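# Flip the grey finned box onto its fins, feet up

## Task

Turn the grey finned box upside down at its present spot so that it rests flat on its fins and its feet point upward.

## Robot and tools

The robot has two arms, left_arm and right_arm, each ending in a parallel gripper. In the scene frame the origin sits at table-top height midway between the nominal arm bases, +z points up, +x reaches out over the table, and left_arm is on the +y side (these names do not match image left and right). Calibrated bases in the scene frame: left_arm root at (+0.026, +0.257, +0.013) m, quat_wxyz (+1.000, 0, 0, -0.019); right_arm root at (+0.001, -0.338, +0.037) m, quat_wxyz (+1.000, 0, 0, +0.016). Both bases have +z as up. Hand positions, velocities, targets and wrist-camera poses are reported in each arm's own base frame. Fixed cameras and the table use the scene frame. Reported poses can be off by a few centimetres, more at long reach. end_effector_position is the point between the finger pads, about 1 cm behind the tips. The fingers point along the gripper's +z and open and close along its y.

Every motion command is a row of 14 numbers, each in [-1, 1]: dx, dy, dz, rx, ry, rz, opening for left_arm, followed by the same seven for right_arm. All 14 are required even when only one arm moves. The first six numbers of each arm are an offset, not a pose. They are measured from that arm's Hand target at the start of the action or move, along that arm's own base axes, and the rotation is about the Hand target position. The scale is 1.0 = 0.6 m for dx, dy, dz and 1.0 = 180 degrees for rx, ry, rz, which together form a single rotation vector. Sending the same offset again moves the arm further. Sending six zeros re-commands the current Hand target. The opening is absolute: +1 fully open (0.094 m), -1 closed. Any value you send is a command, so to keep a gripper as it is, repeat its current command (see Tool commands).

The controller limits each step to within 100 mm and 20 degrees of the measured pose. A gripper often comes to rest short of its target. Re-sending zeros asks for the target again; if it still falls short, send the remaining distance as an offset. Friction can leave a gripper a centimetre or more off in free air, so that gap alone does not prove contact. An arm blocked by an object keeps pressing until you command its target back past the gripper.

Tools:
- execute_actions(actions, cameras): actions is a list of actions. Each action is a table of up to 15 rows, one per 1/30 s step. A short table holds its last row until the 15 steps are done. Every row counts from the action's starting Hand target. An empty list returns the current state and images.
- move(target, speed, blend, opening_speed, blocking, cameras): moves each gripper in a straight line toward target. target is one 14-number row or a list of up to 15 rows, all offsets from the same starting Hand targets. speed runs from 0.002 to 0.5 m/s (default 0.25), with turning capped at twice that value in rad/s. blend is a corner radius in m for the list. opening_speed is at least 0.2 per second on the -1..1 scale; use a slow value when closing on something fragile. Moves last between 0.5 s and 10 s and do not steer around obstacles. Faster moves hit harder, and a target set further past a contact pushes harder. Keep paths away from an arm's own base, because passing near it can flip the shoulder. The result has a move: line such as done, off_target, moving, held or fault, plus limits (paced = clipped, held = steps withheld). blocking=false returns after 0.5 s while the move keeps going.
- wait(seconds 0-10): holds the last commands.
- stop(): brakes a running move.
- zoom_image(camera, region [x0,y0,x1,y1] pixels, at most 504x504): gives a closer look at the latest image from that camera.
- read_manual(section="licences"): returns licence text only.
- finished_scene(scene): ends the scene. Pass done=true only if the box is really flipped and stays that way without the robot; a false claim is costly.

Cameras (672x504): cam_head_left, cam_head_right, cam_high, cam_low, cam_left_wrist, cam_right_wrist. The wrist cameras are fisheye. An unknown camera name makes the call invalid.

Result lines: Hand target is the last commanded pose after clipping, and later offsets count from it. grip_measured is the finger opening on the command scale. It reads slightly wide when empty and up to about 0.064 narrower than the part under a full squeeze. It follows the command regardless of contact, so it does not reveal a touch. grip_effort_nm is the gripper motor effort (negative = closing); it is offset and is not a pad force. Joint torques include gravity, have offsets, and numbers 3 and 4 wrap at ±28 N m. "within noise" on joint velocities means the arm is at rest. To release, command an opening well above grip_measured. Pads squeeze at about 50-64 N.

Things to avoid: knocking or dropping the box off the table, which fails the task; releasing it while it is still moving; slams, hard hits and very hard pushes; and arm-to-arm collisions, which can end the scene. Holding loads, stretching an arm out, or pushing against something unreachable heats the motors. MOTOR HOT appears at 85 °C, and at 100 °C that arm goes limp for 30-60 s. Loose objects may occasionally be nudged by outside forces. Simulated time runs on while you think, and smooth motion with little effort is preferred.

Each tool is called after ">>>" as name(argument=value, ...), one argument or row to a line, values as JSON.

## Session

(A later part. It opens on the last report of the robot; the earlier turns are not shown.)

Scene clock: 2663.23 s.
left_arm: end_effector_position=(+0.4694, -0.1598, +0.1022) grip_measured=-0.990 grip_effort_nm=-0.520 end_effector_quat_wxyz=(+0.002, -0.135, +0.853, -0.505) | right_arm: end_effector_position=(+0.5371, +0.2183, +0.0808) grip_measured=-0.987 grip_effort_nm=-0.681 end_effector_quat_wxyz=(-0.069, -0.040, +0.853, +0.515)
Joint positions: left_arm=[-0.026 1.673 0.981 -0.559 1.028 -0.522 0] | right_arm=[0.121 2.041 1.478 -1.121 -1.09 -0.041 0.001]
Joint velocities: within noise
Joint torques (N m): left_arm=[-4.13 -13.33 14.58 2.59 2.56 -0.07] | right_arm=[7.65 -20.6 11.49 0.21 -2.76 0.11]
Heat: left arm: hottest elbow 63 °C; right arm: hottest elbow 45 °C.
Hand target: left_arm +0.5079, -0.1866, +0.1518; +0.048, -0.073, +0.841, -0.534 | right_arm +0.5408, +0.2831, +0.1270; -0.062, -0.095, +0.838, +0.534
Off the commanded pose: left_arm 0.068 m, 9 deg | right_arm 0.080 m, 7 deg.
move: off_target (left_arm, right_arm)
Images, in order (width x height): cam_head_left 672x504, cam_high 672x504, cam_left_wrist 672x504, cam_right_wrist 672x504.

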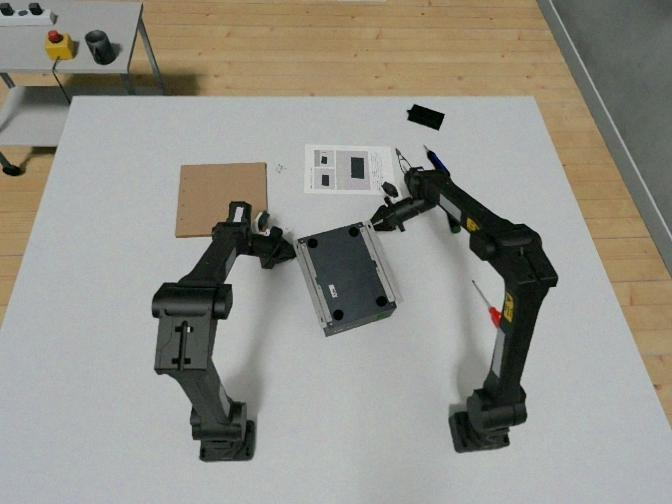

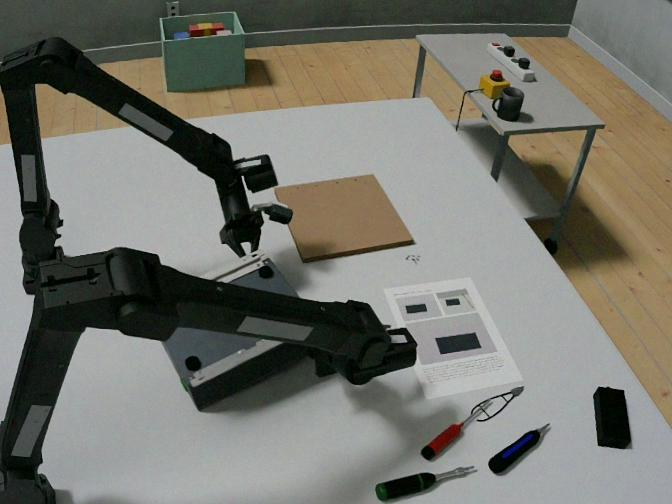

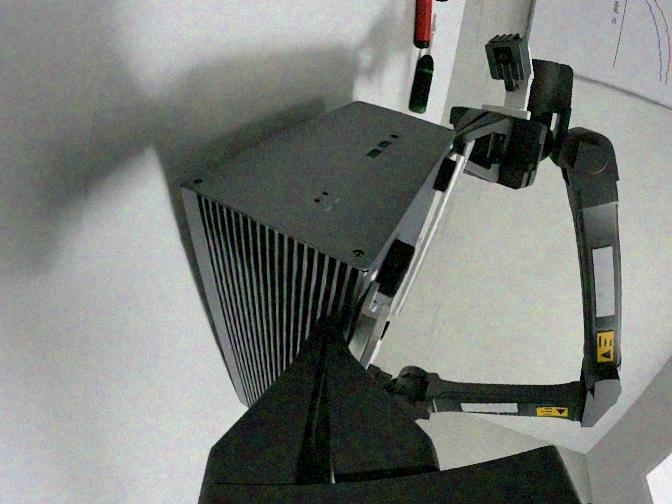

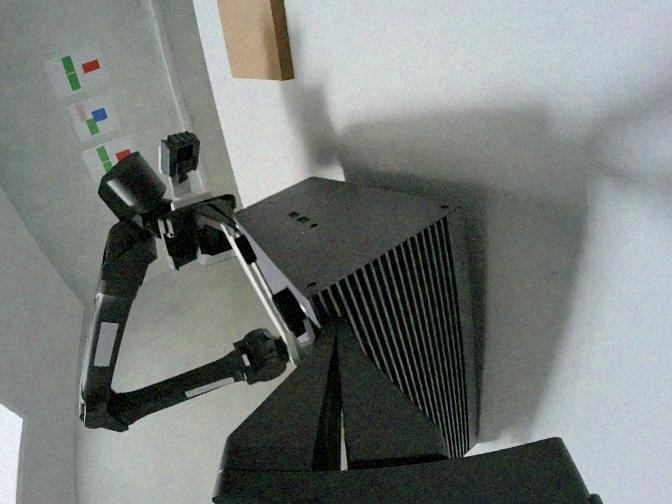

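>>> move(
  target=[0.006, 0.004, -0.075, 0, 0, 0, -1, 0.016, 0.004, -0.075, 0, 0, 0, -1],
  speed=0.03,
  cameras=["cam_head_left", "cam_high", "cam_low", "cam_right_wrist"],
)

Scene clock: 2670.70 s.
left_arm: end_effector_position=(+0.4823, -0.1559, +0.0759) grip_measured=-0.990 grip_effort_nm=-0.520 end_effector_quat_wxyz=(+0.016, -0.128, +0.850, -0.512) | right_arm: end_effector_position=(+0.5493, +0.2214, +0.0539) grip_measured=-0.987 grip_effort_nm=-0.681 end_effector_quat_wxyz=(-0.060, -0.045, +0.852, +0.519)
Joint positions: left_arm=[-0.015 1.745 0.981 -0.462 1.04 -0.512 0] | right_arm=[0.123 2.1 1.495 -1.053 -1.097 -0.037 0.001]
Joint velocities: within noise
Joint torques (N m): left_arm=[-4.78 -12.86 12.22 3.07 2.14 -0.11] | right_arm=[6.89 -18.67 10.22 0.61 -2.38 0.09]
Heat: left arm: hottest elbow 64 °C; right arm: hottest elbow 45 °C.
Hand target: left_arm +0.5114, -0.1842, +0.1068; +0.048, -0.073, +0.841, -0.534 | right_arm +0.5505, +0.2855, +0.0821; -0.062, -0.095, +0.838, +0.534
Off the commanded pose: left_arm 0.051 m, 8 deg | right_arm 0.070 m, 6 deg.
move: off_target (left_arm, right_arm)
Images, in order (width x height): cam_head_left 672x504, cam_high 672x504, cam_low 672x504, cam_right_wrist 672x504.

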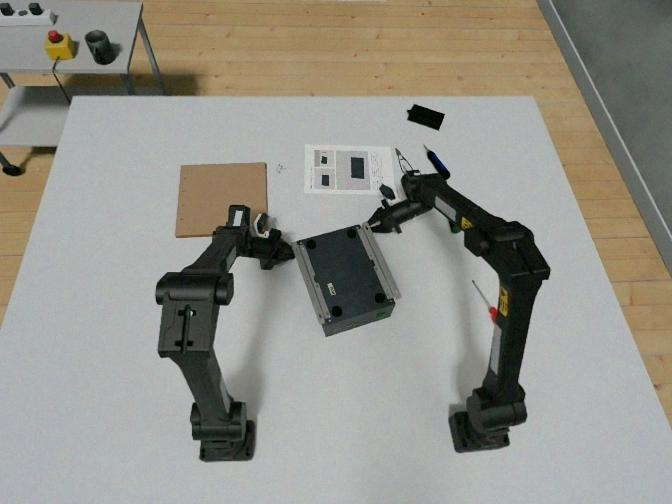

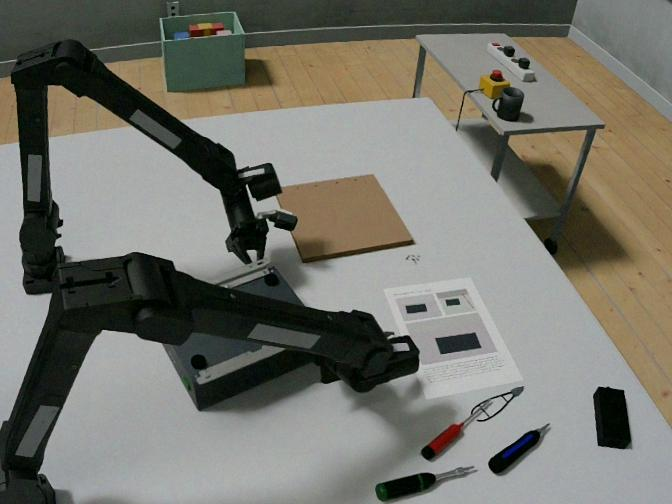

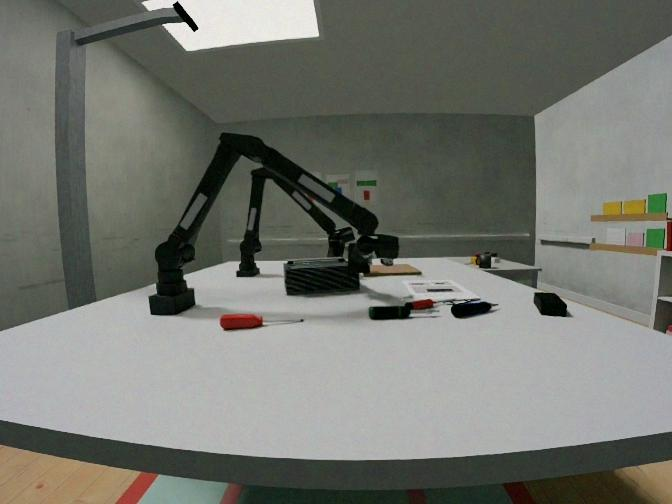

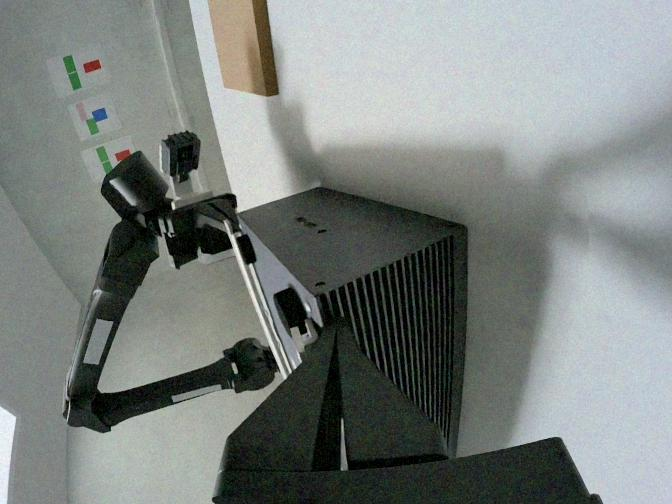

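>>> zoom_image(
  camera="cam_low",
  region=[240, 220, 440, 330],
)

>>> move(
  target=[0.0, 0.0, -0.04, 0, 0, 0, -1, 0.003, 0.0, -0.04, 0, 0, 0, -1],
  speed=0.03,
  cameras=["cam_head_left", "cam_high", "cam_low", "cam_right_wrist"],
)

>>> zoom_image(
  camera="cam_low",
  region=[240, 220, 440, 330],
)

Scaled by 2.520.

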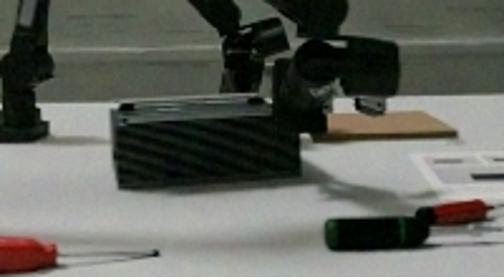

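Scene clock: 2676.53 s.
left_arm: end_effector_position=(+0.4896, -0.1544, +0.0742) grip_measured=-0.990 grip_effort_nm=-0.525 end_effector_quat_wxyz=(+0.031, -0.117, +0.843, -0.523) | right_arm: end_effector_position=(+0.5547, +0.2229, +0.0529) grip_measured=-0.987 grip_effort_nm=-0.681 end_effector_quat_wxyz=(-0.048, -0.052, +0.849, +0.524)
Joint positions: left_arm=[-0.008 1.763 0.981 -0.405 1.064 -0.512 0] | right_arm=[0.123 2.106 1.498 -1.024 -1.107 -0.036 0.001]
Joint velocities: within noise
Joint torques (N m): left_arm=[-5.48 -10.75 10.95 3.38 1.18 -0.15] | right_arm=[7.47 -15.85 9.68 1.1 -1.91 0.08]
Heat: left arm: hottest elbow 64 °C; right arm: hottest elbow 46 °C.
Hand target: left_arm +0.5115, -0.1842, +0.0827; +0.047, -0.074, +0.841, -0.534 | right_arm +0.5523, +0.2855, +0.0579; -0.062, -0.095, +0.838, +0.534
Off the commanded pose: left_arm 0.038 m, 6 deg | right_arm 0.063 m, 5 deg.
move: off_target (left_arm, right_arm)
Images, in order (width x height): cam_head_left 672x504, cam_high 672x504, cam_low 672x504, cam_right_wrist 672x504.

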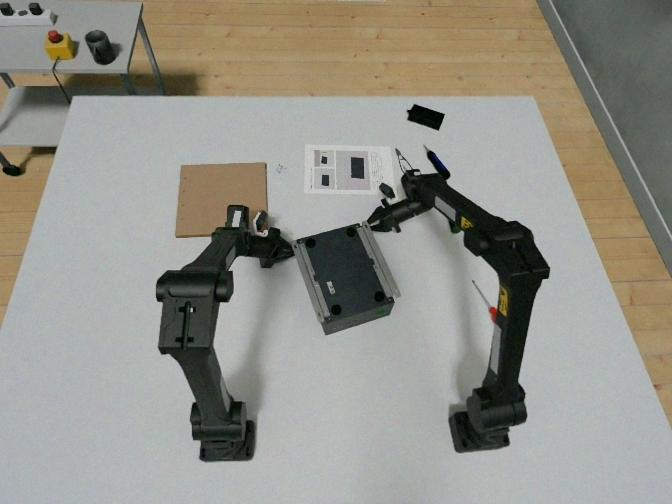

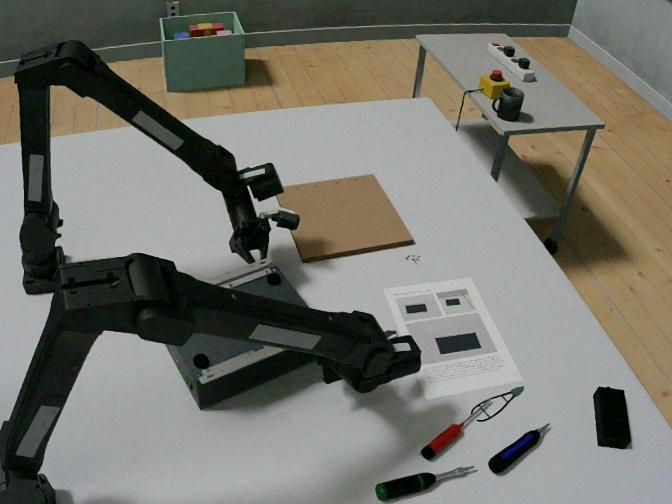

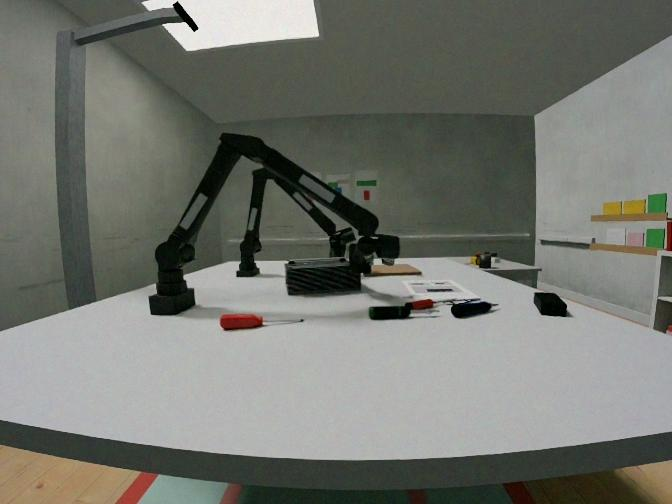

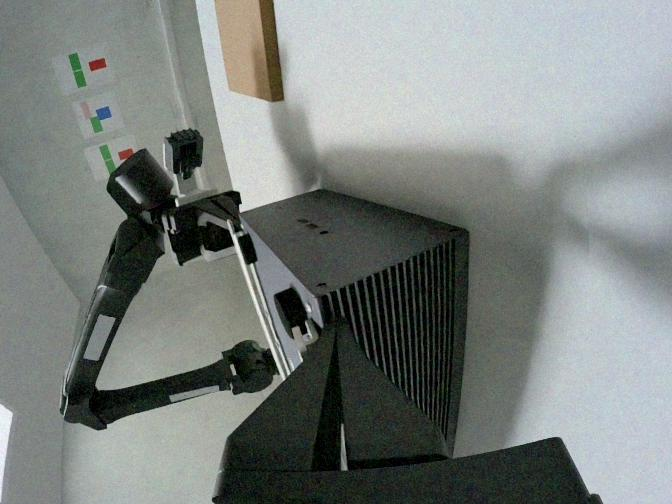

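Scaled by 2.520.

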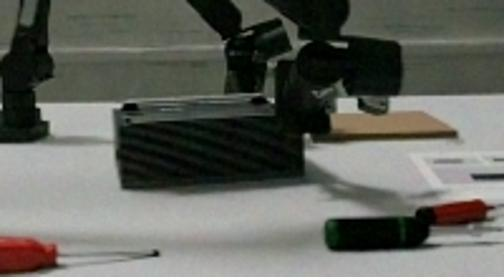

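>>> move(
  target=[
    [-0.0355, 0.0972, 0.008, 0, 0, 0, -1, 0.0157, -0.1527, 0.003, 0, 0, 0, -1],
    [-0.0455, 0.17, 0.2, 0, 0, 0, -1, 0.0057, -0.21, 0.22, 0, 0, 0, -1],
  ],
  speed=[0.06, 0.2],
)

Scene clock: 2698.20 s.
left_arm: end_effector_position=(+0.4714, -0.0875, +0.1887) grip_measured=-0.990 grip_effort_nm=-0.525 end_effector_quat_wxyz=(+0.029, -0.085, +0.840, -0.535) | right_arm: end_effector_position=(+0.5455, +0.1656, +0.1795) grip_measured=-0.987 grip_effort_nm=-0.686 end_effector_quat_wxyz=(-0.073, -0.086, +0.838, +0.534)
Joint positions: left_arm=[0.148 1.621 1.162 -1.097 1.13 -0.062 0] | right_arm=[0.025 2.031 1.709 -1.679 -1.092 -0.444 0.001]
Joint velocities: within noise
Joint torques (N m): left_arm=[0.03 -12.1 10.92 0.21 0.78 0.03] | right_arm=[-1.67 -18.49 9.52 -0.55 -0.5 -0.22]
Heat: left arm: hottest elbow 61 °C; right arm: hottest elbow 48 °C.
Hand target: left_arm +0.4840, -0.0822, +0.2026; +0.047, -0.074, +0.841, -0.534 | right_arm +0.5557, +0.1595, +0.1900; -0.062, -0.095, +0.838, +0.534
Off the commanded pose: left_arm 0.020 m, 2 deg | right_arm 0.016 m, 2 deg.
joint sent to its limit (right arm) — joint 4 (wrist pitch), lower limit. The joint targets still meet the commanded pose.
move: off_target (left_arm, right_arm)

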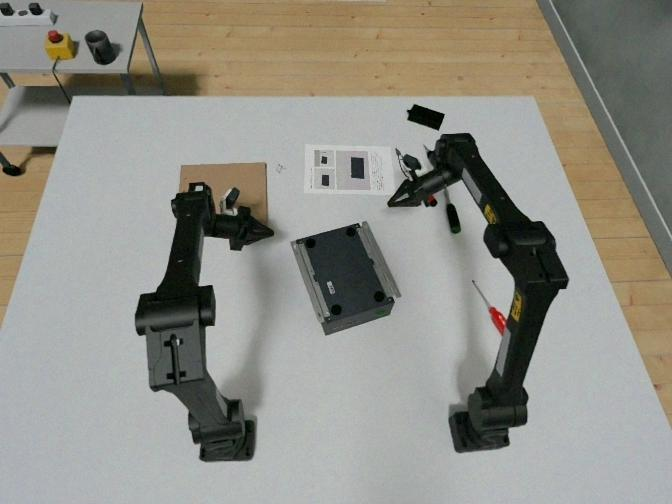

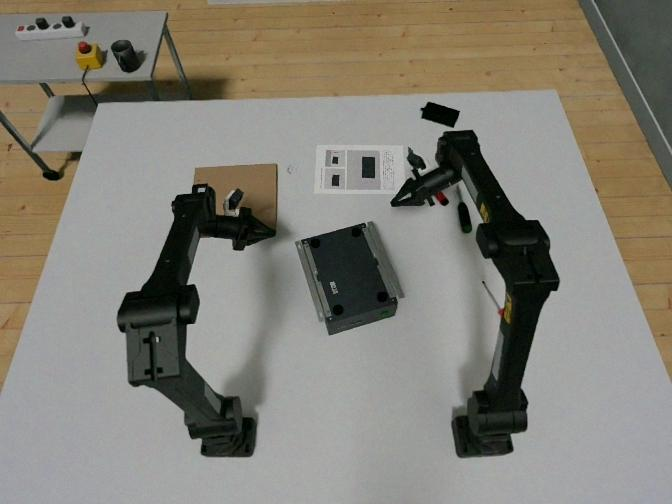

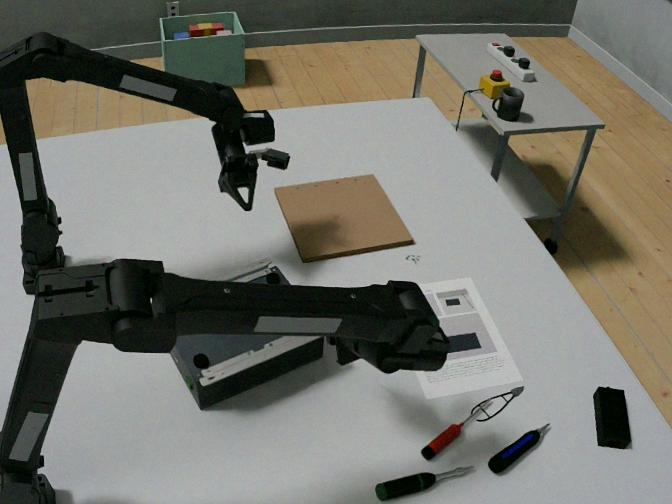

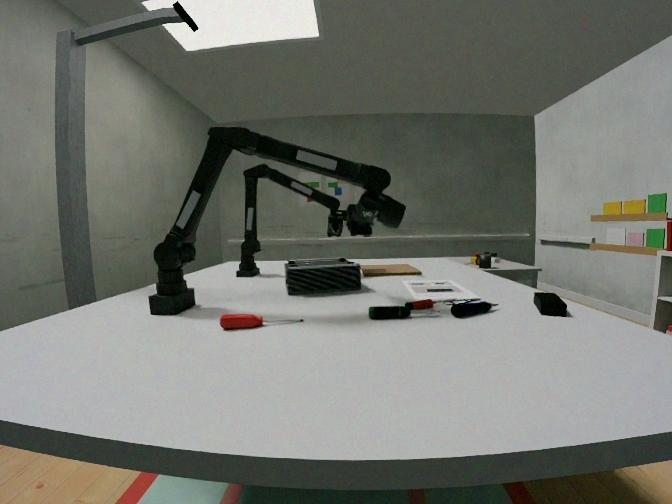

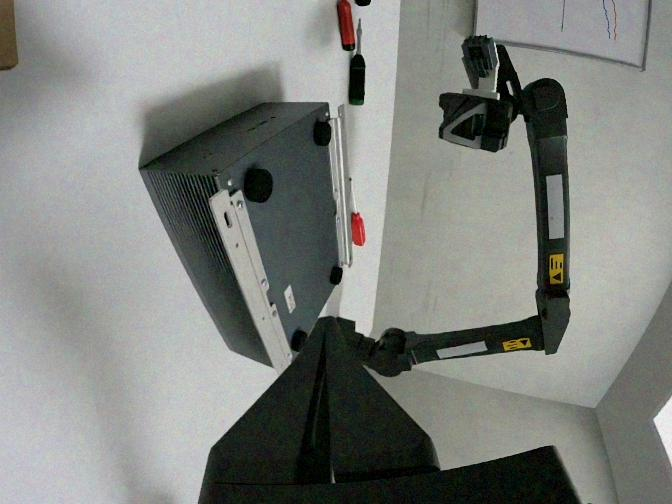

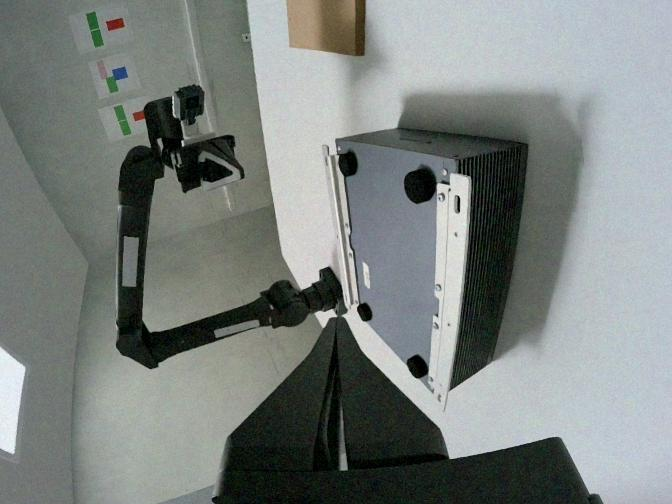

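>>> finished_scene(
  scene=1,
  done=true,
)

The scene is finished: the task was done.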